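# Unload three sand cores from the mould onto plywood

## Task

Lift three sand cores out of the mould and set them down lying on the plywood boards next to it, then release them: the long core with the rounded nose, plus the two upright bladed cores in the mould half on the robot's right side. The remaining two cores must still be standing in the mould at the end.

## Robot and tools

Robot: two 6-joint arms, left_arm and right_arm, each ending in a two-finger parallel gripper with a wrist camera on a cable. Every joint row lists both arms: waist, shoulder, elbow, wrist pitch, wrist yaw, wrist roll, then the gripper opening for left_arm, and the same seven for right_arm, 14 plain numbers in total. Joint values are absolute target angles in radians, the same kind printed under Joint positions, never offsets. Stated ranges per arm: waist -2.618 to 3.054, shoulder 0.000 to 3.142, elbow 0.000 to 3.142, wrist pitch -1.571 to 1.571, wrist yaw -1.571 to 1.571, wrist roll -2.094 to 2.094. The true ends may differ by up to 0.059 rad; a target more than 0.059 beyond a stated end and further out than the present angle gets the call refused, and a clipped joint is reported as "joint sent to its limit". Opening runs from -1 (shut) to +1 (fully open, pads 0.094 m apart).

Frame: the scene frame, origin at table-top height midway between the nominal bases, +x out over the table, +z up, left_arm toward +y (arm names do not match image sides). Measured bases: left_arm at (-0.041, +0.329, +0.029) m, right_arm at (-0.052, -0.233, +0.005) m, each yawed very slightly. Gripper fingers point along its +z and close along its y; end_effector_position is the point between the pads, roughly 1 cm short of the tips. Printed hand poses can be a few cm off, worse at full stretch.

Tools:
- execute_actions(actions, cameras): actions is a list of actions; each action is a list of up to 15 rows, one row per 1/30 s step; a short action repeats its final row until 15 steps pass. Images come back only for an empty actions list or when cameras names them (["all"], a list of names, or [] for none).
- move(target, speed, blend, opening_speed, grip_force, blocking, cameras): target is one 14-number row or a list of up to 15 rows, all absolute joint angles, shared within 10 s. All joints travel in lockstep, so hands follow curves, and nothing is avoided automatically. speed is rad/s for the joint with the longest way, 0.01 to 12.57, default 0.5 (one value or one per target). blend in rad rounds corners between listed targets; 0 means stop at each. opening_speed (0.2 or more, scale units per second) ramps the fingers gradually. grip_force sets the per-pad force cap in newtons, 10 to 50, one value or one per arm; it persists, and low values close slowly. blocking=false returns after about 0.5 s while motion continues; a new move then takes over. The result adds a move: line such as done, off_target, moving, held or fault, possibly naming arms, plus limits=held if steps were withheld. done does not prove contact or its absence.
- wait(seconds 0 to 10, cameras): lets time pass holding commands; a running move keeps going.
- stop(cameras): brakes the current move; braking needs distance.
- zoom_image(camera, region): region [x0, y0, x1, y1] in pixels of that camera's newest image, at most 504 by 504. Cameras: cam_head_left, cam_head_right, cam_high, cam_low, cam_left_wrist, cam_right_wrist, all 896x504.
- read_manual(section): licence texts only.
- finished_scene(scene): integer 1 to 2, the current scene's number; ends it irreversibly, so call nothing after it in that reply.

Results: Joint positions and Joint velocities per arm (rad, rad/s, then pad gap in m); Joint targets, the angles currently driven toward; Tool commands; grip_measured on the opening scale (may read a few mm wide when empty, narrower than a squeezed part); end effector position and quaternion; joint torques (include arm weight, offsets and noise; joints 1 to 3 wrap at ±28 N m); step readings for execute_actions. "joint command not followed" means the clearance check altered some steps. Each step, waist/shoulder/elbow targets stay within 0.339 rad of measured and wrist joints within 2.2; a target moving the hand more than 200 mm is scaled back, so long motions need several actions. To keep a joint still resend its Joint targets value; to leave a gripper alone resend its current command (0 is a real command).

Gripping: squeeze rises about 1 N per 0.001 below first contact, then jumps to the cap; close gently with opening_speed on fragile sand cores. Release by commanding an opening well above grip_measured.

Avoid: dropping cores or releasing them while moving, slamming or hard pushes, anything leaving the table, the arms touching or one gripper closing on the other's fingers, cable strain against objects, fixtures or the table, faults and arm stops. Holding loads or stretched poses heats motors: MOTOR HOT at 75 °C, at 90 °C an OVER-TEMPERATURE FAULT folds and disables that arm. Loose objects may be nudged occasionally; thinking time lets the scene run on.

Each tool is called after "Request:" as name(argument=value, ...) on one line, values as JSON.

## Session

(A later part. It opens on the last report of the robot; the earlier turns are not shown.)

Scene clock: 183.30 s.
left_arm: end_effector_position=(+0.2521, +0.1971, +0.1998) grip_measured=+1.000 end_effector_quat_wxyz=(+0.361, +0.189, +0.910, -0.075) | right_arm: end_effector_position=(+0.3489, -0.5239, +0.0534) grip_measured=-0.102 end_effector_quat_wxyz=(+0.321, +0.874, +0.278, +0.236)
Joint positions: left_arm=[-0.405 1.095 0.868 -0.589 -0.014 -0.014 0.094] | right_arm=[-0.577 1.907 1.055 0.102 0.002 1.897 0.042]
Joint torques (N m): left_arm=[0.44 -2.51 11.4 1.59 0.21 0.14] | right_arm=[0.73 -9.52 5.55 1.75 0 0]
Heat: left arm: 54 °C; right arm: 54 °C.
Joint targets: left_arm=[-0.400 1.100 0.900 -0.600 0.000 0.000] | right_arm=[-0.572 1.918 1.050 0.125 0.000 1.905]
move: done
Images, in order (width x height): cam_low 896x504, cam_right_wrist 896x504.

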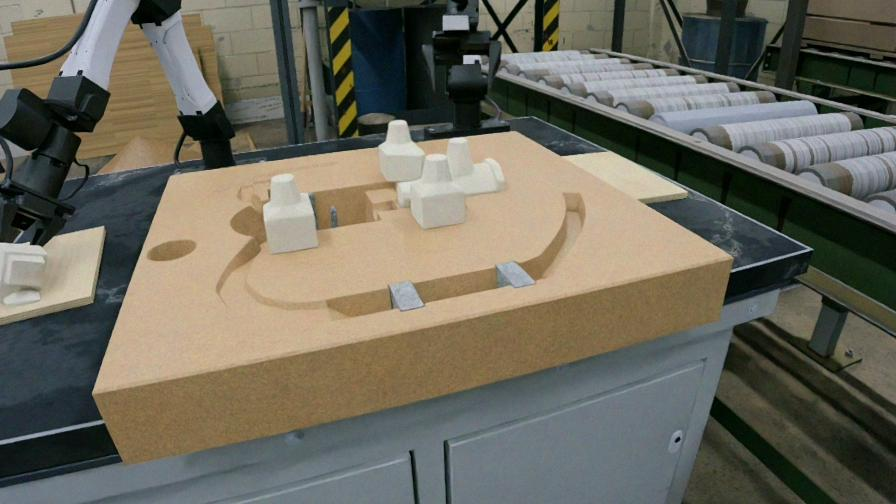

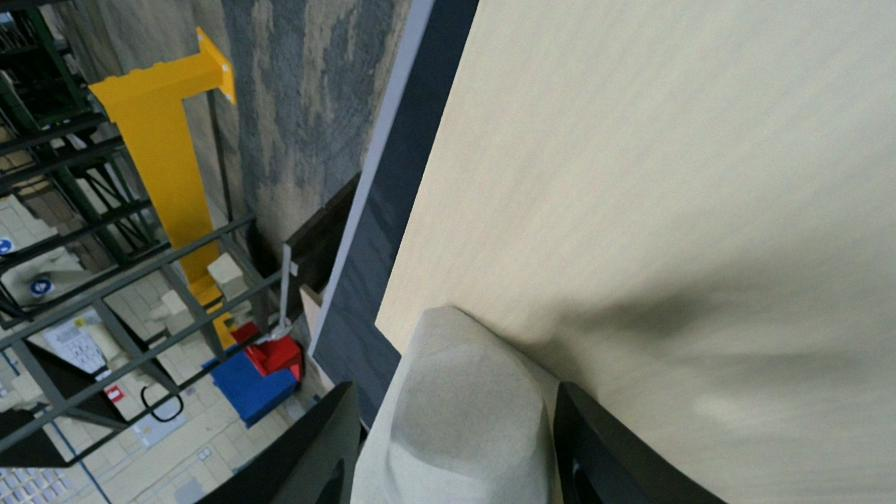

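Request:
move(target=[[-0.4, 1.1, 0.9, -0.6, 0, 0, 1, -0.572, 1.918, 1.05, 0.125, 0, 1.905, 0.2],[-0.4, 1.1, 0.9, -0.6, 0, 0, 1, -0.572, 1.55, 1.0, -0.22, 0, 1.905, 0.2]], speed=0.4, opening_speed=0.8, cameras=["cam_right_wrist","cam_high","cam_head_right"])

Request:
zoom_image(camera="cam_high", region=[420, 60, 560, 150])

Scene clock: 192.10 s.
left_arm: end_effector_position=(+0.2521, +0.1971, +0.1998) grip_measured=+1.000 end_effector_quat_wxyz=(+0.361, +0.189, +0.910, -0.075) | right_arm: end_effector_position=(+0.3025, -0.4903, +0.1306) grip_measured=+0.198 end_effector_quat_wxyz=(+0.314, +0.877, +0.280, +0.231)
Joint positions: left_arm=[-0.405 1.095 0.868 -0.589 -0.014 -0.014 0.094] | right_arm=[-0.577 1.571 1.01 -0.209 0.002 1.897 0.056]
Joint torques (N m): left_arm=[0.36 -2.44 11.3 1.58 0.21 0.14] | right_arm=[0.72 -9.92 5.75 1.42 -0.01 -0.02]
Motor temperatures (°C): left_arm=[23 35 55 36 22 22 25] | right_arm=[25 42 38 51 21 24 24]
Heat: left arm: 55 °C; right arm: 51 °C.
Joint targets: left_arm=[-0.400 1.100 0.900 -0.600 0.000 0.000] | right_arm=[-0.572 1.550 1.000 -0.220 0.000 1.905]
move: done
Images, in order (width x height): cam_head_right 896x504, cam_high 896x504, cam_right_wrist 896x504.

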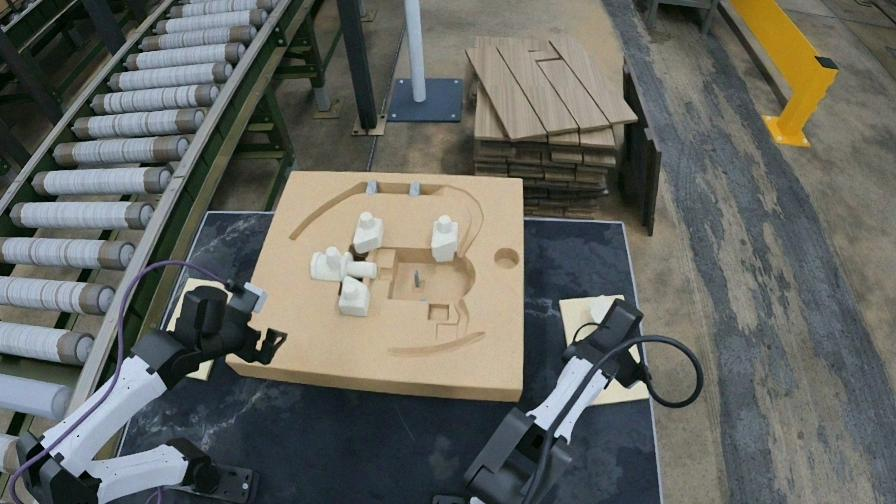

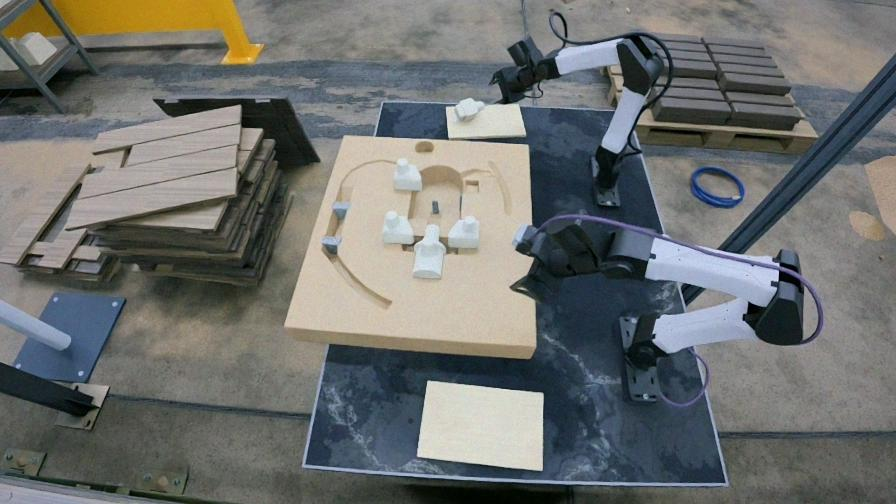

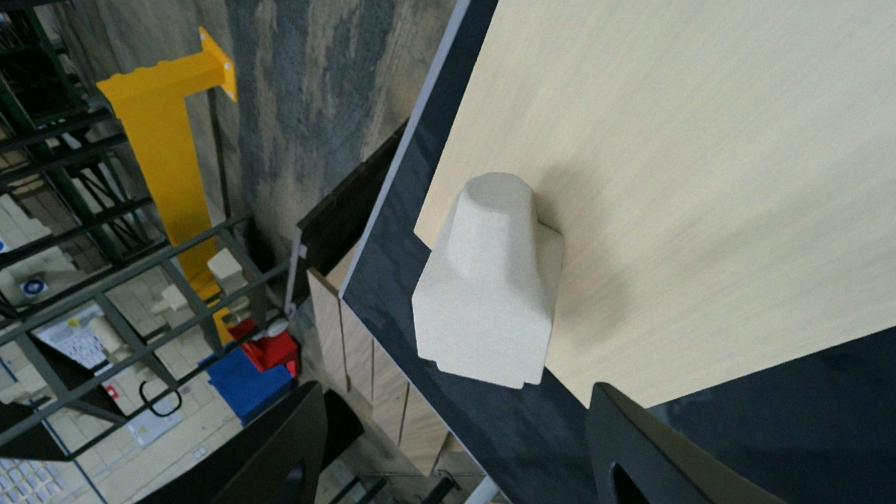

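Scaled by 3.600 from the camera's 896x504 image, which has a finer 1280x720 frame.

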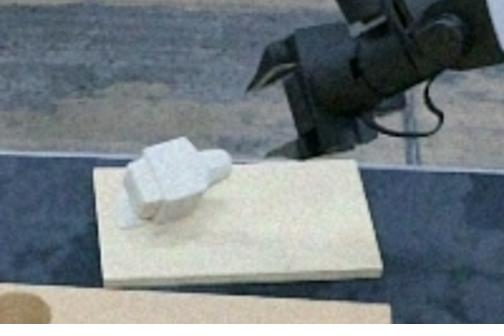

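Request:
move(target=[[-0.4, 1.1, 0.9, -0.6, 0, 0, 1, -0.45, 1.45, 1.2, -0.25, 0, 1.0, 0.2],[-0.4, 1.1, 0.9, -0.6, 0, 0, 1, 0.376, 2.05, 1.66, 0.04, 0.598, 0.213, 1],[-0.4, 1.1, 0.9, -0.6, 0, 0, 1, 0.376, 2.125, 1.54, 0.24, 0.598, 0.213, 1]], speed=0.9, blend=0.1, cameras=["cam_right_wrist","cam_low"])

Scene clock: 246.43 s.
left_arm: end_effector_position=(+0.2521, +0.1971, +0.1998) grip_measured=+1.000 end_effector_quat_wxyz=(+0.361, +0.189, +0.910, -0.075) | right_arm: end_effector_position=(+0.5477, -0.1312, +0.1825) grip_measured=+0.998 end_effector_quat_wxyz=(+0.589, +0.123, +0.795, -0.082)
Joint positions: left_arm=[-0.405 1.095 0.868 -0.589 -0.014 -0.014 0.094] | right_arm=[0.379 2.12 1.54 0.219 0.591 0.222 0.094]
Joint torques (N m): left_arm=[0.5 -2.44 11.36 1.59 0.22 0.13] | right_arm=[0.14 -13.15 6.57 1.94 0.21 -0.16]
Motor temperatures (°C): left_arm=[23 34 56 37 22 22 25] | right_arm=[25 42 37 47 21 24 23]
Heat: left arm: 56 °C; right arm: 47 °C.
Joint targets: left_arm=[-0.400 1.100 0.900 -0.600 0.000 0.000] | right_arm=[0.376 2.125 1.540 0.240 0.598 0.213]
move: done; blend cut to 0 rad at target 2
Images, in order (width x height): cam_low 896x504, cam_right_wrist 896x504.

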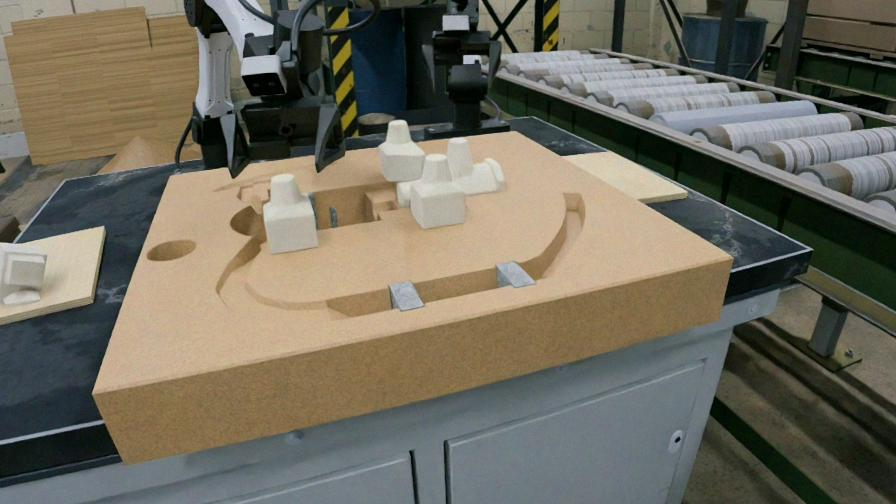

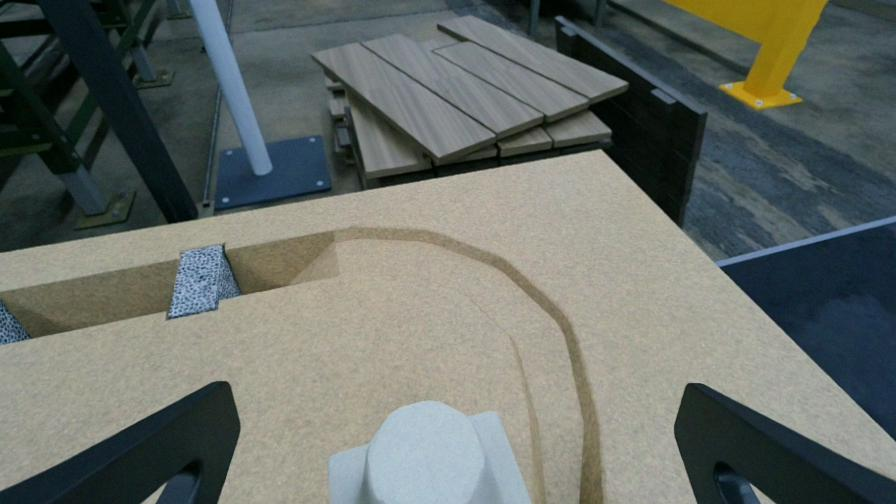

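Request:
move(target=[-0.4, 1.1, 0.9, -0.6, 0, 0, 1, 0.380, 2.212, 1.565, 0.29, 0.598, 0.203, 1], speed=0.4, cameras=["cam_right_wrist"])

Scene clock: 260.47 s.
left_arm: end_effector_position=(+0.2521, +0.1972, +0.1997) grip_measured=+1.000 end_effector_quat_wxyz=(+0.361, +0.189, +0.910, -0.075) | right_arm: end_effector_position=(+0.5550, -0.1288, +0.1454) grip_measured=+0.998 end_effector_quat_wxyz=(+0.577, +0.116, +0.803, -0.091)
Joint positions: left_arm=[-0.405 1.095 0.868 -0.589 -0.014 -0.014 0.094] | right_arm=[0.379 2.201 1.54 0.269 0.591 0.213 0.094]
Joint torques (N m): left_arm=[0.5 -2.47 11.32 1.58 0.22 0.14] | right_arm=[0.5 -13.26 8.31 1.97 0.17 -0.18]
Motor temperatures (°C): left_arm=[23 34 56 37 22 22 25] | right_arm=[25 43 38 49 21 24 23]
Heat: left arm: 56 °C; right arm: 49 °C.
Joint targets: left_arm=[-0.400 1.100 0.900 -0.600 0.000 0.000] | right_arm=[0.380 2.212 1.565 0.290 0.598 0.203]
move: done
Images, in order (width x height): cam_right_wrist 896x504.

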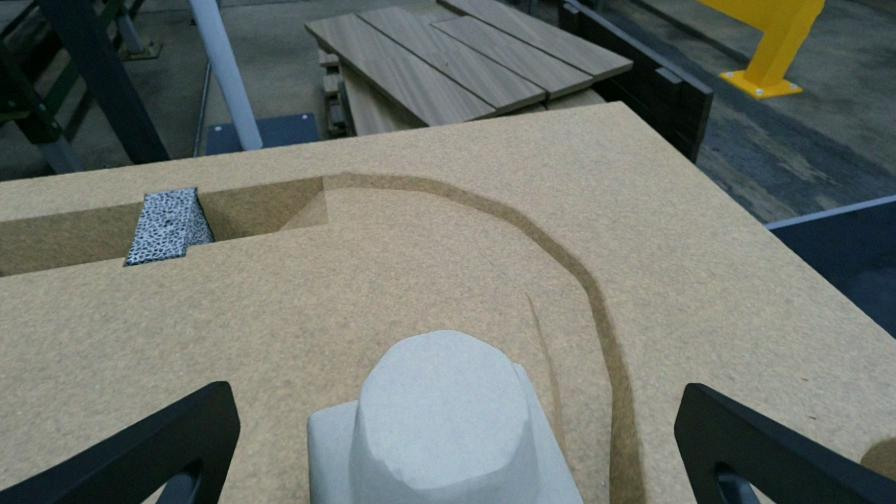

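Request:
move(target=[[-0.4, 1.1, 0.9, -0.6, 0, 0, 1, 0.382, 2.195, 1.575, 0.29, 0.598, 0.203, 1],[-0.4, 1.1, 0.9, -0.6, 0, 0, 1, 0.382, 2.195, 1.575, 0.29, 0.598, 0.203, -0.9]], speed=0.4, opening_speed=1.5, cameras=["cam_right_wrist"])

Scene clock: 267.00 s.
left_arm: end_effector_position=(+0.2521, +0.1972, +0.1997) grip_measured=+1.000 end_effector_quat_wxyz=(+0.361, +0.189, +0.910, -0.075) | right_arm: end_effector_position=(+0.5567, -0.1286, +0.1502) grip_measured=-0.253 end_effector_quat_wxyz=(+0.583, +0.116, +0.799, -0.091)
Joint positions: left_arm=[-0.405 1.095 0.868 -0.589 -0.014 -0.014 0.094] | right_arm=[0.379 2.201 1.547 0.278 0.594 0.208 0.035]
Joint torques (N m): left_arm=[0.49 -2.43 11.33 1.59 0.24 0.14] | right_arm=[0.64 -14.71 8.61 1.9 0.14 -0.12]
Motor temperatures (°C): left_arm=[23 34 56 37 22 22 25] | right_arm=[25 44 39 49 21 24 23]
Heat: left arm: 56 °C; right arm: 49 °C.
Joint targets: left_arm=[-0.400 1.100 0.900 -0.600 0.000 0.000] | right_arm=[0.382 2.195 1.575 0.290 0.598 0.203]
move: done
Images, in order (width x height): cam_right_wrist 896x504.

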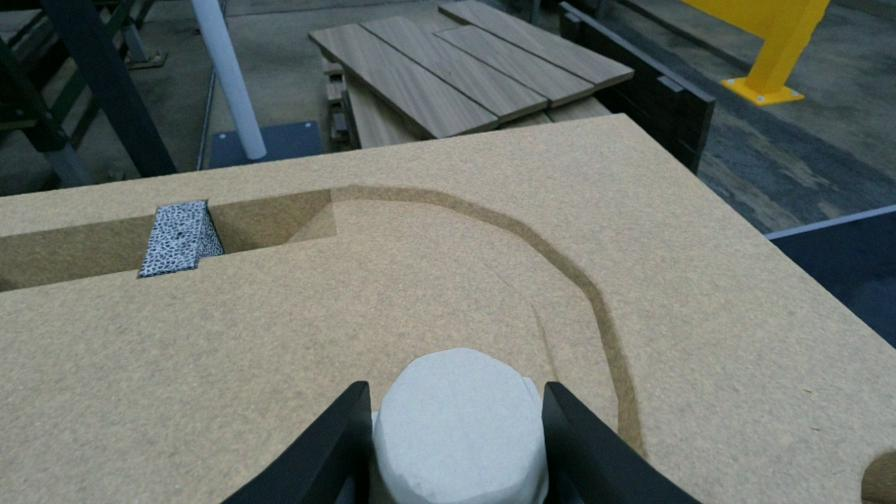

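Request:
move(target=[[-0.4, 1.1, 0.9, -0.6, 0, 0, 1, 0.382, 2.15, 1.60, 0.345, 0.598, 0.203, -0.9],[-0.4, 1.1, 0.9, -0.6, 0, 0, 1, 0.382, 2.075, 1.73, 0.17, 0.598, 0.203, -0.9],[-0.4, 1.1, 0.9, -0.6, 0, 0, 1, 0.382, 2.045, 1.935, -0.06, 0.598, 0.203, -0.9]], speed=[0.2,0.25,0.4], blend=0.025, cameras=["cam_right_wrist","cam_low"])

Scene clock: 274.70 s.
left_arm: end_effector_position=(+0.2521, +0.1972, +0.1997) grip_measured=+1.000 end_effector_quat_wxyz=(+0.361, +0.189, +0.910, -0.075) | right_arm: end_effector_position=(+0.5605, -0.1274, +0.2778) grip_measured=-0.253 end_effector_quat_wxyz=(+0.596, +0.122, +0.789, -0.084)
Joint positions: left_arm=[-0.405 1.095 0.868 -0.589 -0.014 -0.014 0.094] | right_arm=[0.379 2.11 1.889 -0.118 0.594 0.208 0.035]
Joint torques (N m): left_arm=[0.4 -2.48 11.36 1.6 0.21 0.14] | right_arm=[0.7 -20.22 10.37 2.3 0.14 -0.11]
Motor temperatures (°C): left_arm=[23 34 56 37 22 22 25] | right_arm=[25 47 39 49 21 24 23]
Heat: left arm: 56 °C; right arm: 49 °C.
Joint targets: left_arm=[-0.400 1.100 0.900 -0.600 0.000 0.000] | right_arm=[0.382 2.045 1.935 -0.060 0.598 0.203]
move: off_target (right_arm); right_arm: the shoulder is farthest, 0.065 rad from its target
Images, in order (width x height): cam_low 896x504, cam_right_wrist 896x504.

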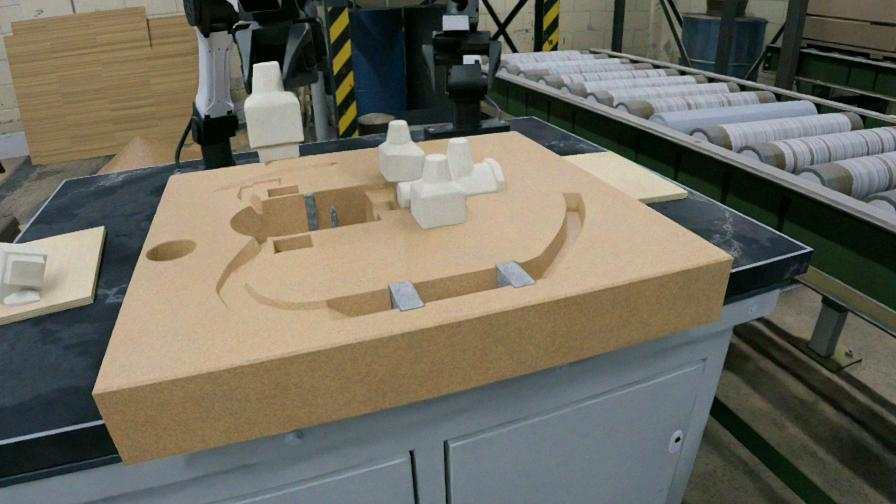

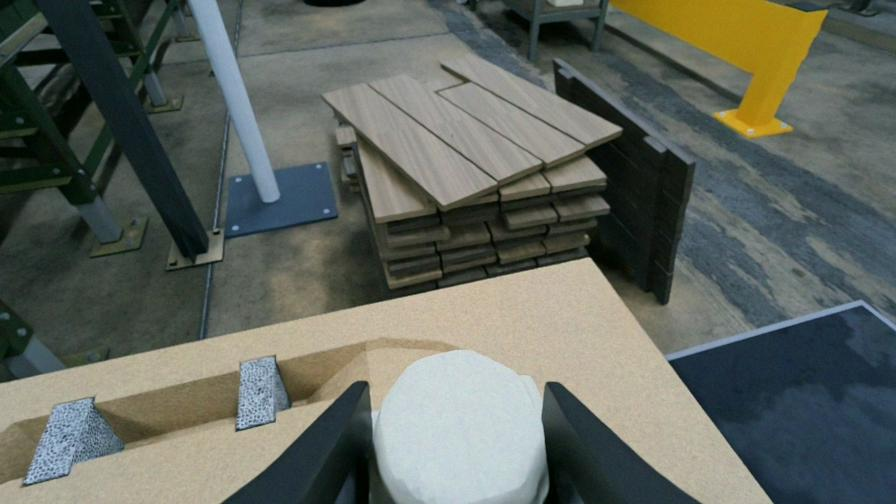

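Request:
move(target=[[-0.4, 1.1, 0.9, -0.6, 0, 0, 1, -0.65, 1.5, 1.3, 0.15, 0, 0.9, -0.9],[-0.4, 1.1, 0.9, -0.6, 0, 0, 1, -1.0556, 1.755, 0.75, 0.76, -0.866, 1.362, -0.9]], speed=0.8, blend=0.15, cameras=["cam_right_wrist","cam_low","cam_high","cam_head_right"])

Request:
zoom_image(camera="cam_high", region=[420, 40, 580, 150])

Request:
zoom_image(camera="cam_head_right", region=[520, 240, 720, 440])

Scene clock: 286.80 s.
left_arm: end_effector_position=(+0.2521, +0.1972, +0.1997) grip_measured=+1.000 end_effector_quat_wxyz=(+0.361, +0.189, +0.910, -0.075) | right_arm: end_effector_position=(+0.2575, -0.5573, +0.1383) grip_measured=-0.253 end_effector_quat_wxyz=(+0.487, +0.617, +0.477, +0.394)
Joint positions: left_arm=[-0.405 1.095 0.868 -0.589 -0.014 -0.014 0.094] | right_arm=[-1.053 1.761 0.74 0.69 -0.843 1.341 0.035]
Joint torques (N m): left_arm=[0.42 -2.5 11.32 1.58 0.22 0.13] | right_arm=[0.06 -9.01 6.3 2.31 -0.41 0.06]
Motor temperatures (°C): left_arm=[23 34 57 37 22 22 25] | right_arm=[25 50 40 52 21 24 24]
Heat: left arm: 57 °C; right arm: 52 °C.
Joint targets: left_arm=[-0.400 1.100 0.900 -0.600 0.000 0.000] | right_arm=[-1.056 1.755 0.750 0.760 -0.866 1.362]
move: off_target (right_arm); right_arm: the wrist pitch is farthest, 0.070 rad from its target
Images, in order (width x height): cam_head_right 896x504, cam_high 896x504, cam_low 896x504, cam_right_wrist 896x504.

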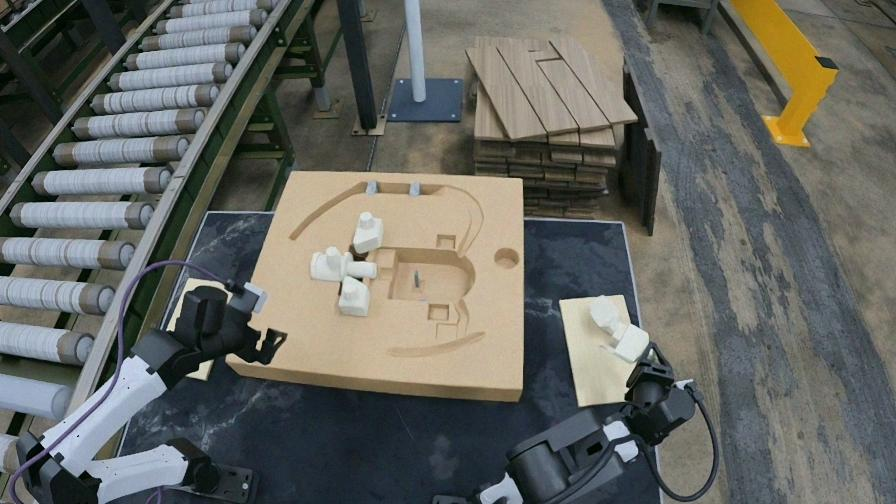

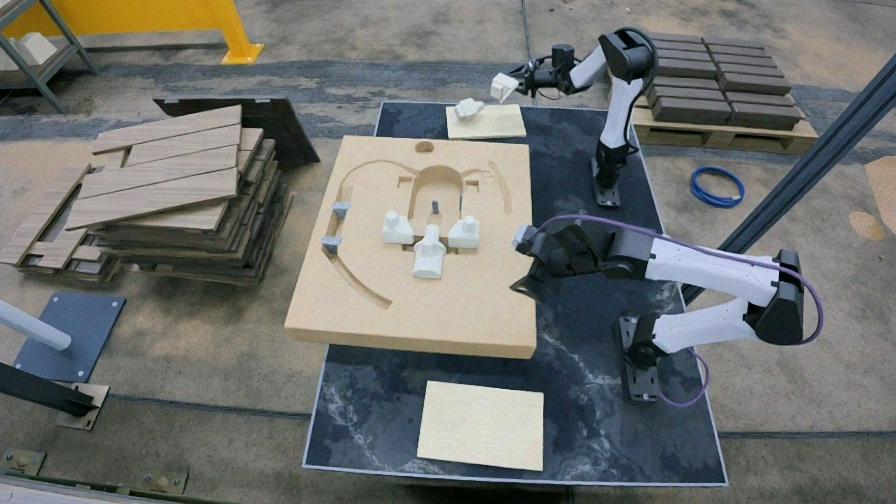

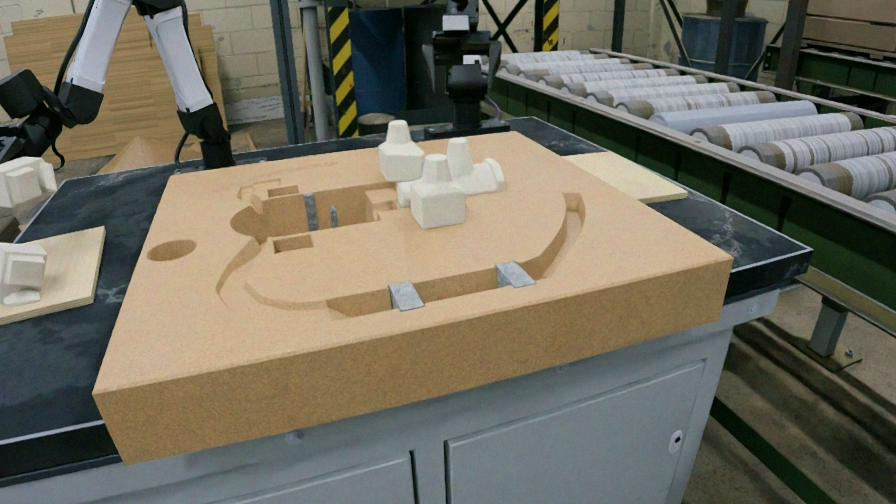

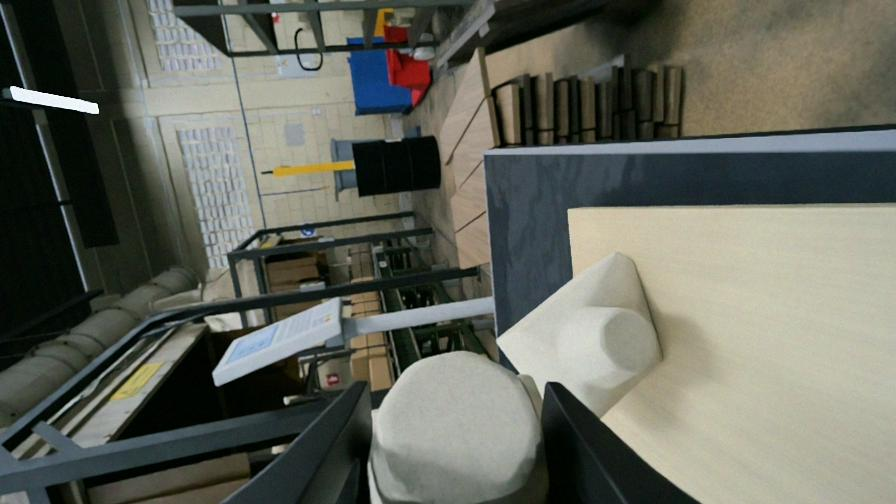

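Scaled by 3.150 from the camera's 896x504 image, which has a finer 1280x720 frame.

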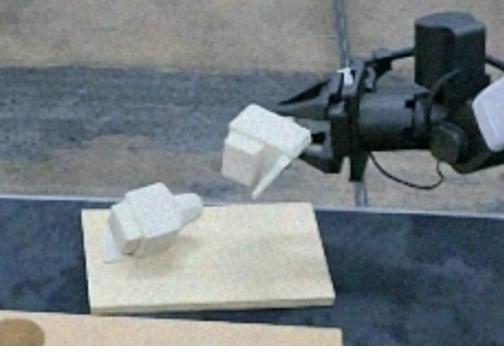

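Scaled by 2.520 from the camera's 896x504 image, which has a finer 1280x720 frame.

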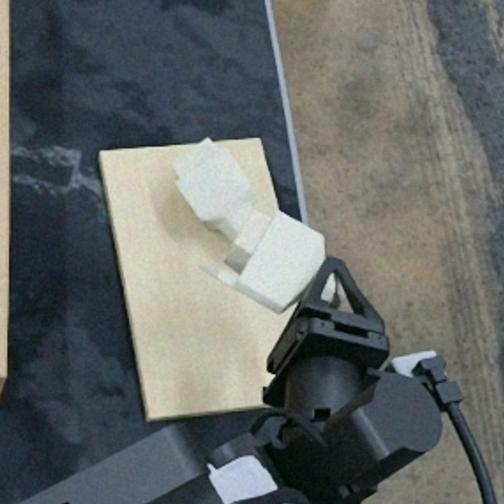

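Request:
move(target=[-0.4, 1.1, 0.9, -0.6, 0, 0, 1, -1.0556, 2.0, 0.695, 0.995, -0.88, 1.41, -0.9], speed=0.35, cameras=["cam_low","cam_high"])

Request:
zoom_image(camera="cam_high", region=[420, 60, 560, 150])

Request:
zoom_image(camera="cam_low", region=[0, 160, 130, 300])

Scene clock: 294.93 s.
left_arm: end_effector_position=(+0.2521, +0.1972, +0.1997) grip_measured=+1.000 end_effector_quat_wxyz=(+0.361, +0.189, +0.910, -0.075) | right_arm: end_effector_position=(+0.2573, -0.5538, +0.0656) grip_measured=-0.253 end_effector_quat_wxyz=(+0.454, +0.642, +0.460, +0.413)
Joint positions: left_arm=[-0.405 1.095 0.868 -0.589 -0.014 -0.014 0.094] | right_arm=[-1.053 2.003 0.689 0.927 -0.854 1.39 0.035]
Joint torques (N m): left_arm=[0.46 -2.48 11.34 1.58 0.24 0.15] | right_arm=[0.08 -9.73 4.77 2.32 -0.52 0.1]
Motor temperatures (°C): left_arm=[23 34 57 37 22 22 25] | right_arm=[25 49 39 53 21 24 24]
Heat: left arm: 57 °C; right arm: 53 °C.
Joint targets: left_arm=[-0.400 1.100 0.900 -0.600 0.000 0.000] | right_arm=[-1.056 2.000 0.695 0.995 -0.880 1.410]
move: off_target (right_arm); right_arm: the wrist pitch is farthest, 0.068 rad from its target
Images, in order (width x height): cam_high 896x504, cam_low 896x504.

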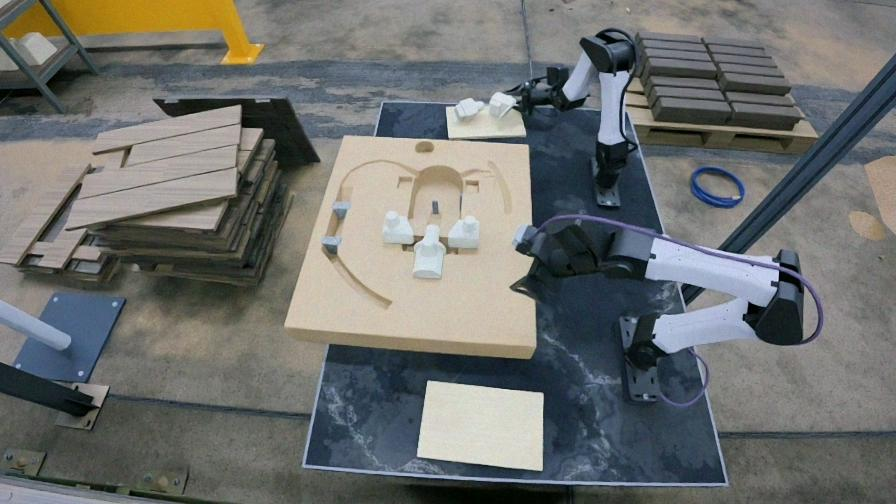

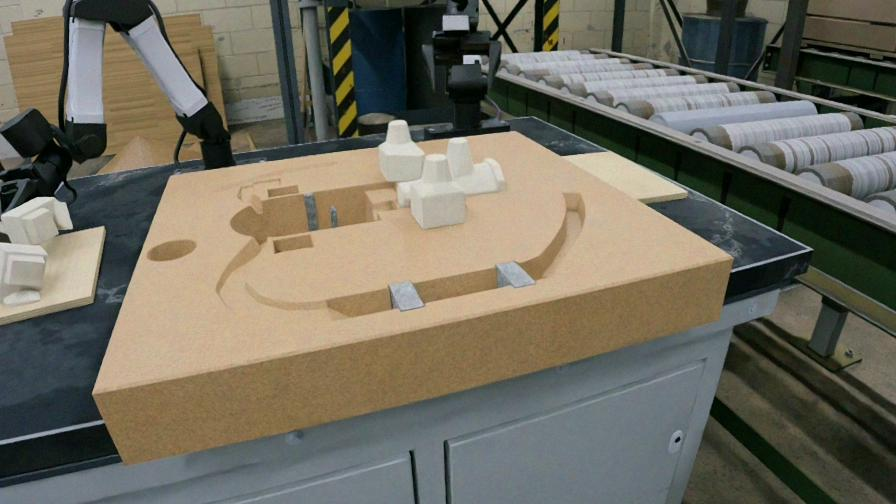

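Scaled by 3.600 from the camera's 896x504 image, which has a finer 1280x720 frame.

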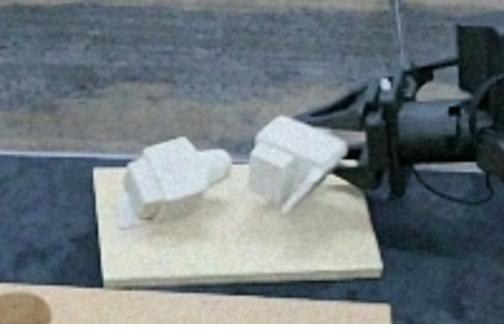

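Scaled by 3.600 from the camera's 896x504 image, which has a finer 1280x720 frame.

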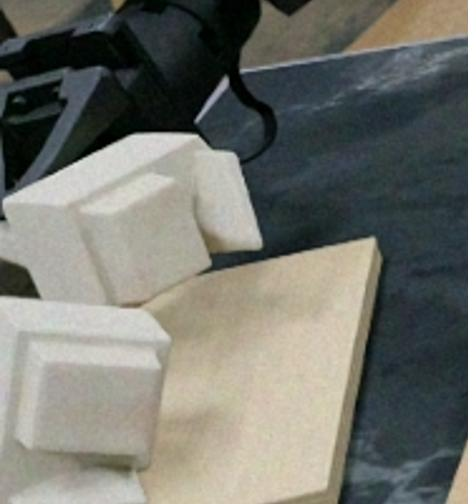

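Request:
move(target=[[-0.4, 1.1, 0.9, -0.6, 0, 0, 1, -1.0556, 2.065, 0.69, 1.06, -0.88, 1.39, -0.9],[-0.4, 1.1, 0.9, -0.6, 0, 0, 1, -1.0556, 2.09, 0.688, 1.085, -0.88, 1.39, -0.9]], speed=[0.25,0.1], cameras=["cam_low","cam_high"])

Request:
zoom_image(camera="cam_high", region=[420, 60, 560, 150])

Request:
zoom_image(camera="cam_low", region=[0, 160, 130, 300])

Scene clock: 315.10 s.
left_arm: end_effector_position=(+0.2521, +0.1972, +0.1997) grip_measured=+1.000 end_effector_quat_wxyz=(+0.361, +0.189, +0.910, -0.075) | right_arm: end_effector_position=(+0.2578, -0.5545, +0.0464) grip_measured=-0.253 end_effector_quat_wxyz=(+0.455, +0.641, +0.460, +0.413)
Joint positions: left_arm=[-0.405 1.095 0.868 -0.589 -0.014 -0.014 0.094] | right_arm=[-1.053 2.089 0.689 1.017 -0.855 1.39 0.035]
Joint torques (N m): left_arm=[0.43 -2.45 11.33 1.58 0.2 0.13] | right_arm=[0.01 -9.61 3.9 2.28 -0.46 -0.12]
Motor temperatures (°C): left_arm=[23 34 57 38 22 22 25] | right_arm=[25 47 37 52 21 24 24]
Heat: left arm: 57 °C; right arm: 52 °C.
Joint targets: left_arm=[-0.400 1.100 0.900 -0.600 0.000 0.000] | right_arm=[-1.056 2.090 0.688 1.085 -0.880 1.390]
move: off_target (right_arm); right_arm: the wrist pitch is farthest, 0.068 rad from its target
Images, in order (width x height): cam_high 896x504, cam_low 896x504.

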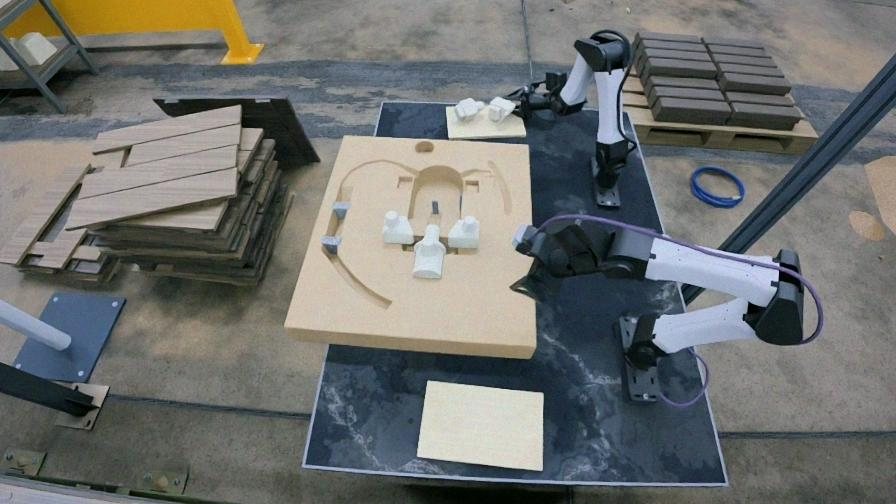

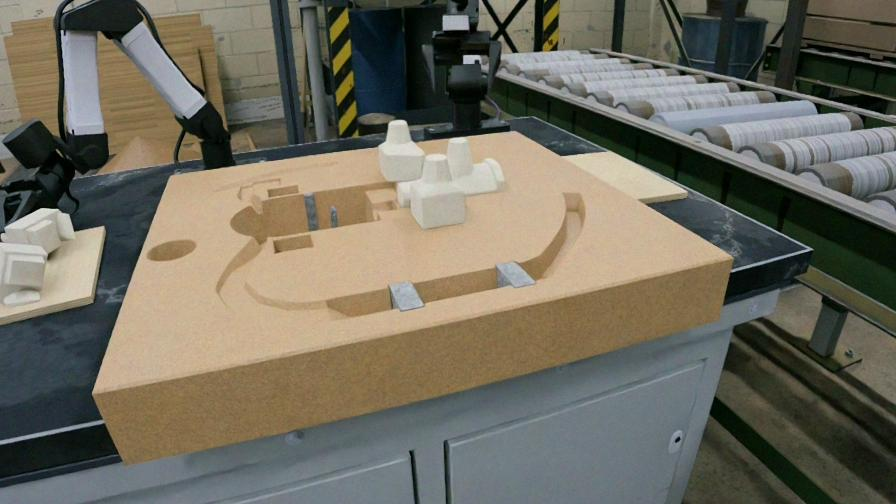

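Scaled by 3.600 from the camera's 896x504 image, which has a finer 1280x720 frame.

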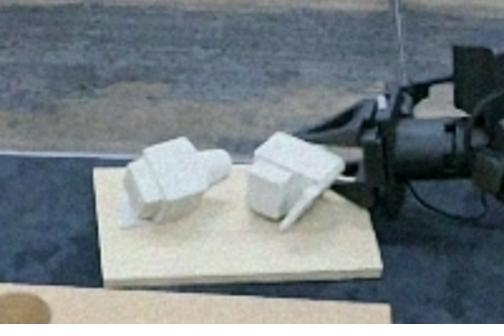

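Scaled by 3.600 from the camera's 896x504 image, which has a finer 1280x720 frame.

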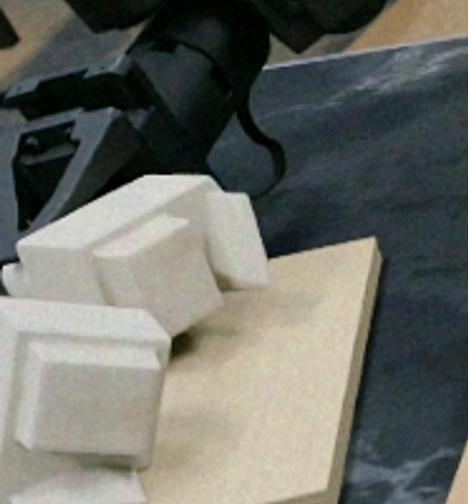

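Request:
move(target=[-0.4, 1.1, 0.9, -0.6, 0, 0, 1, -1.0556, 2.115, 0.687, 1.11, -0.88, 1.39, -0.9], speed=0.1)

Request:
move(target=[-0.4, 1.1, 0.9, -0.6, 0, 0, 1, -1.0556, 2.135, 0.686, 1.12, -0.88, 1.39, -0.9], speed=0.1, cameras=["cam_low","cam_high"])

Request:
zoom_image(camera="cam_low", region=[0, 180, 110, 280])

Scene clock: 320.80 s.
left_arm: end_effector_position=(+0.2521, +0.1972, +0.1997) grip_measured=+1.000 end_effector_quat_wxyz=(+0.361, +0.189, +0.910, -0.075) | right_arm: end_effector_position=(+0.2573, -0.5535, +0.0405) grip_measured=-0.253 end_effector_quat_wxyz=(+0.455, +0.641, +0.460, +0.413)
Joint positions: left_arm=[-0.405 1.095 0.868 -0.589 -0.014 -0.014 0.094] | right_arm=[-1.053 2.112 0.685 1.043 -0.855 1.39 0.035]
Joint torques (N m): left_arm=[0.4 -2.44 11.29 1.58 0.22 0.13] | right_arm=[0.29 -9.4 3.99 2.33 -0.43 -0.13]
Motor temperatures (°C): left_arm=[23 33 57 38 22 22 25] | right_arm=[25 46 37 52 21 24 24]
Heat: left arm: 57 °C; right arm: 52 °C.
Joint targets: left_arm=[-0.400 1.100 0.900 -0.600 0.000 0.000] | right_arm=[-1.056 2.115 0.687 1.110 -0.880 1.390]
move: off_target (right_arm); right_arm: the wrist pitch is farthest, 0.067 rad from its target

Scene clock: 321.60 s.
left_arm: end_effector_position=(+0.2521, +0.1972, +0.1997) grip_measured=+1.000 end_effector_quat_wxyz=(+0.361, +0.189, +0.910, -0.075) | right_arm: end_effector_position=(+0.2581, -0.5534, +0.0406) grip_measured=-0.253 end_effector_quat_wxyz=(+0.460, +0.634, +0.463, +0.414)
Joint positions: left_arm=[-0.405 1.095 0.868 -0.589 -0.014 -0.014 0.094] | right_arm=[-1.053 2.126 0.685 1.074 -0.862 1.39 0.035]
Joint torques (N m): left_arm=[0.4 -2.43 11.3 1.59 0.22 0.13] | right_arm=[-0.02 -8.96 3.85 2.12 -0.38 -0.09]
Motor temperatures (°C): left_arm=[23 33 57 38 22 22 25] | right_arm=[25 46 37 52 21 24 24]
Heat: left arm: 57 °C; right arm: 52 °C.
Joint targets: left_arm=[-0.400 1.100 0.900 -0.600 0.000 0.000] | right_arm=[-1.056 2.135 0.686 1.120 -0.880 1.390]
move: off_target (right_arm); right_arm: the wrist pitch is farthest, 0.046 rad from its target
Images, in order (width x height): cam_high 896x504, cam_low 896x504.

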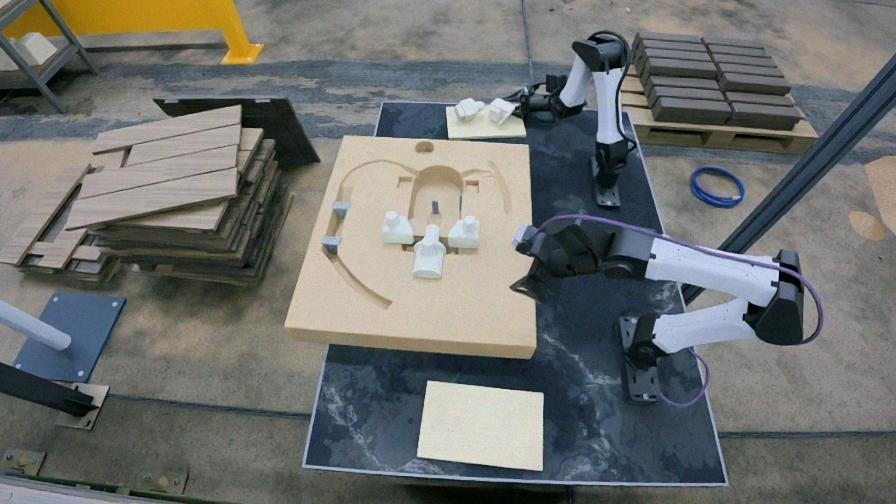

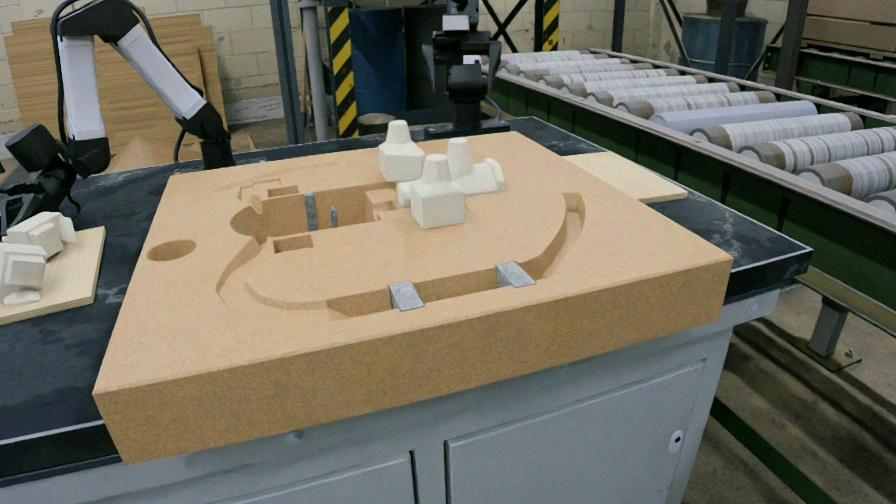

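Scaled by 4.582 from the camera's 896x504 image, which has a finer 1280x720 frame.

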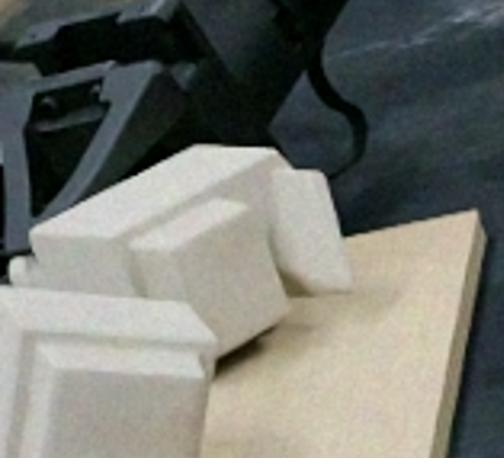

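Request:
move(target=[[-0.4, 1.1, 0.9, -0.6, 0, 0, 1, -1.0556, 2.13, 0.686, 1.095, -0.87, 1.39, -0.9],[-0.4, 1.1, 0.9, -0.6, 0, 0, 1, -1.0556, 2.13, 0.686, 1.095, -0.87, 1.39, -0.05]], speed=0.12, opening_speed=0.4, cameras=["cam_low","cam_right_wrist"])

Request:
zoom_image(camera="cam_low", region=[0, 180, 110, 280])

Scene clock: 330.17 s.
left_arm: end_effector_position=(+0.2521, +0.1972, +0.1997) grip_measured=+1.000 end_effector_quat_wxyz=(+0.361, +0.189, +0.910, -0.075) | right_arm: end_effector_position=(+0.2591, -0.5532, +0.0448) grip_measured=-0.052 end_effector_quat_wxyz=(+0.467, +0.626, +0.466, +0.416)
Joint positions: left_arm=[-0.405 1.095 0.868 -0.589 -0.014 -0.014 0.094] | right_arm=[-1.053 2.126 0.685 1.096 -0.871 1.39 0.045]
Joint torques (N m): left_arm=[0.44 -2.51 11.29 1.58 0.23 0.14] | right_arm=[-0.01 -9.51 3.88 1.69 -0.17 -0.11]
Motor temperatures (°C): left_arm=[23 33 57 38 22 22 25] | right_arm=[25 46 36 52 21 24 24]
Heat: left arm: 57 °C; right arm: 52 °C.
Joint targets: left_arm=[-0.400 1.100 0.900 -0.600 0.000 0.000] | right_arm=[-1.056 2.130 0.686 1.095 -0.870 1.390]
move: done
Images, in order (width x height): cam_low 896x504, cam_right_wrist 896x504.

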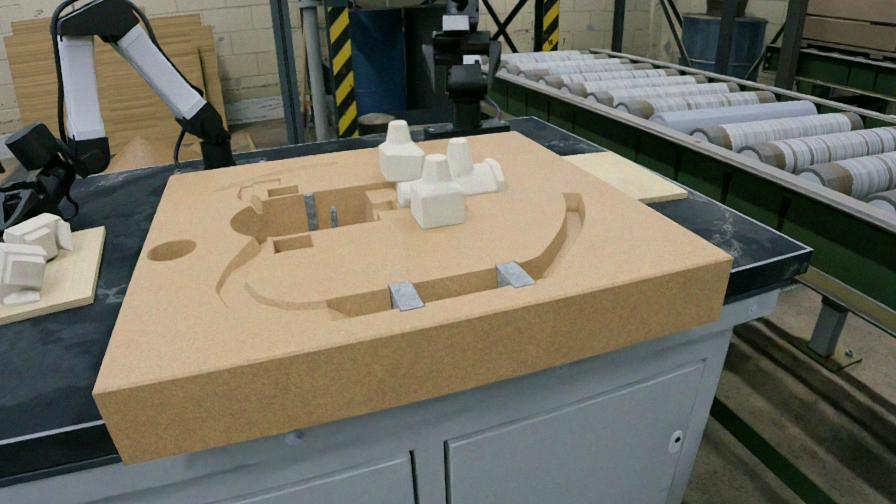

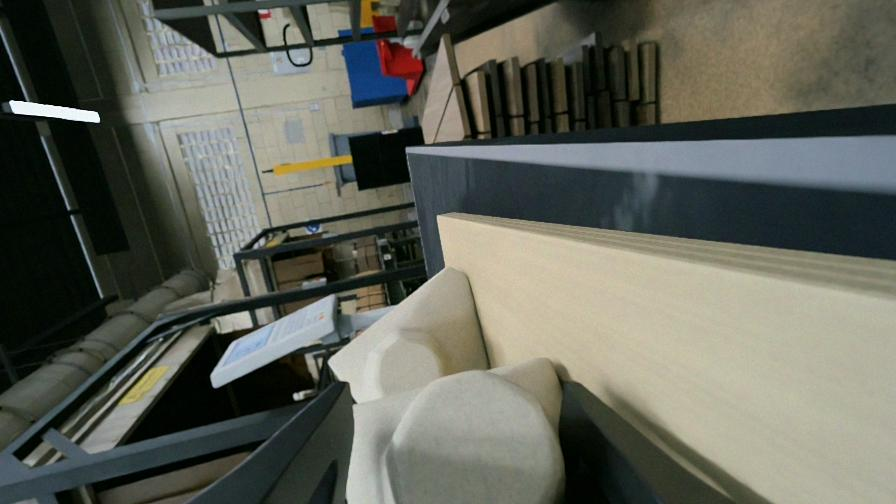

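Scaled by 4.582 from the camera's 896x504 image, which has a finer 1280x720 frame.

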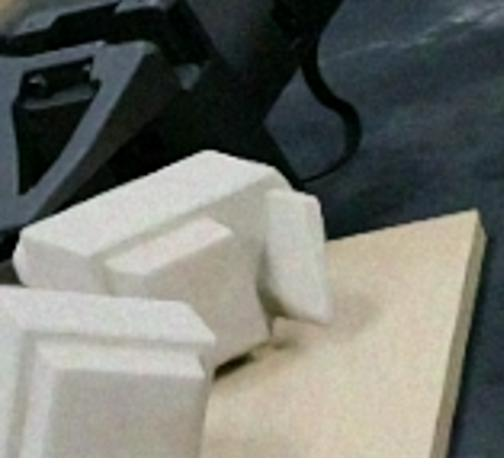

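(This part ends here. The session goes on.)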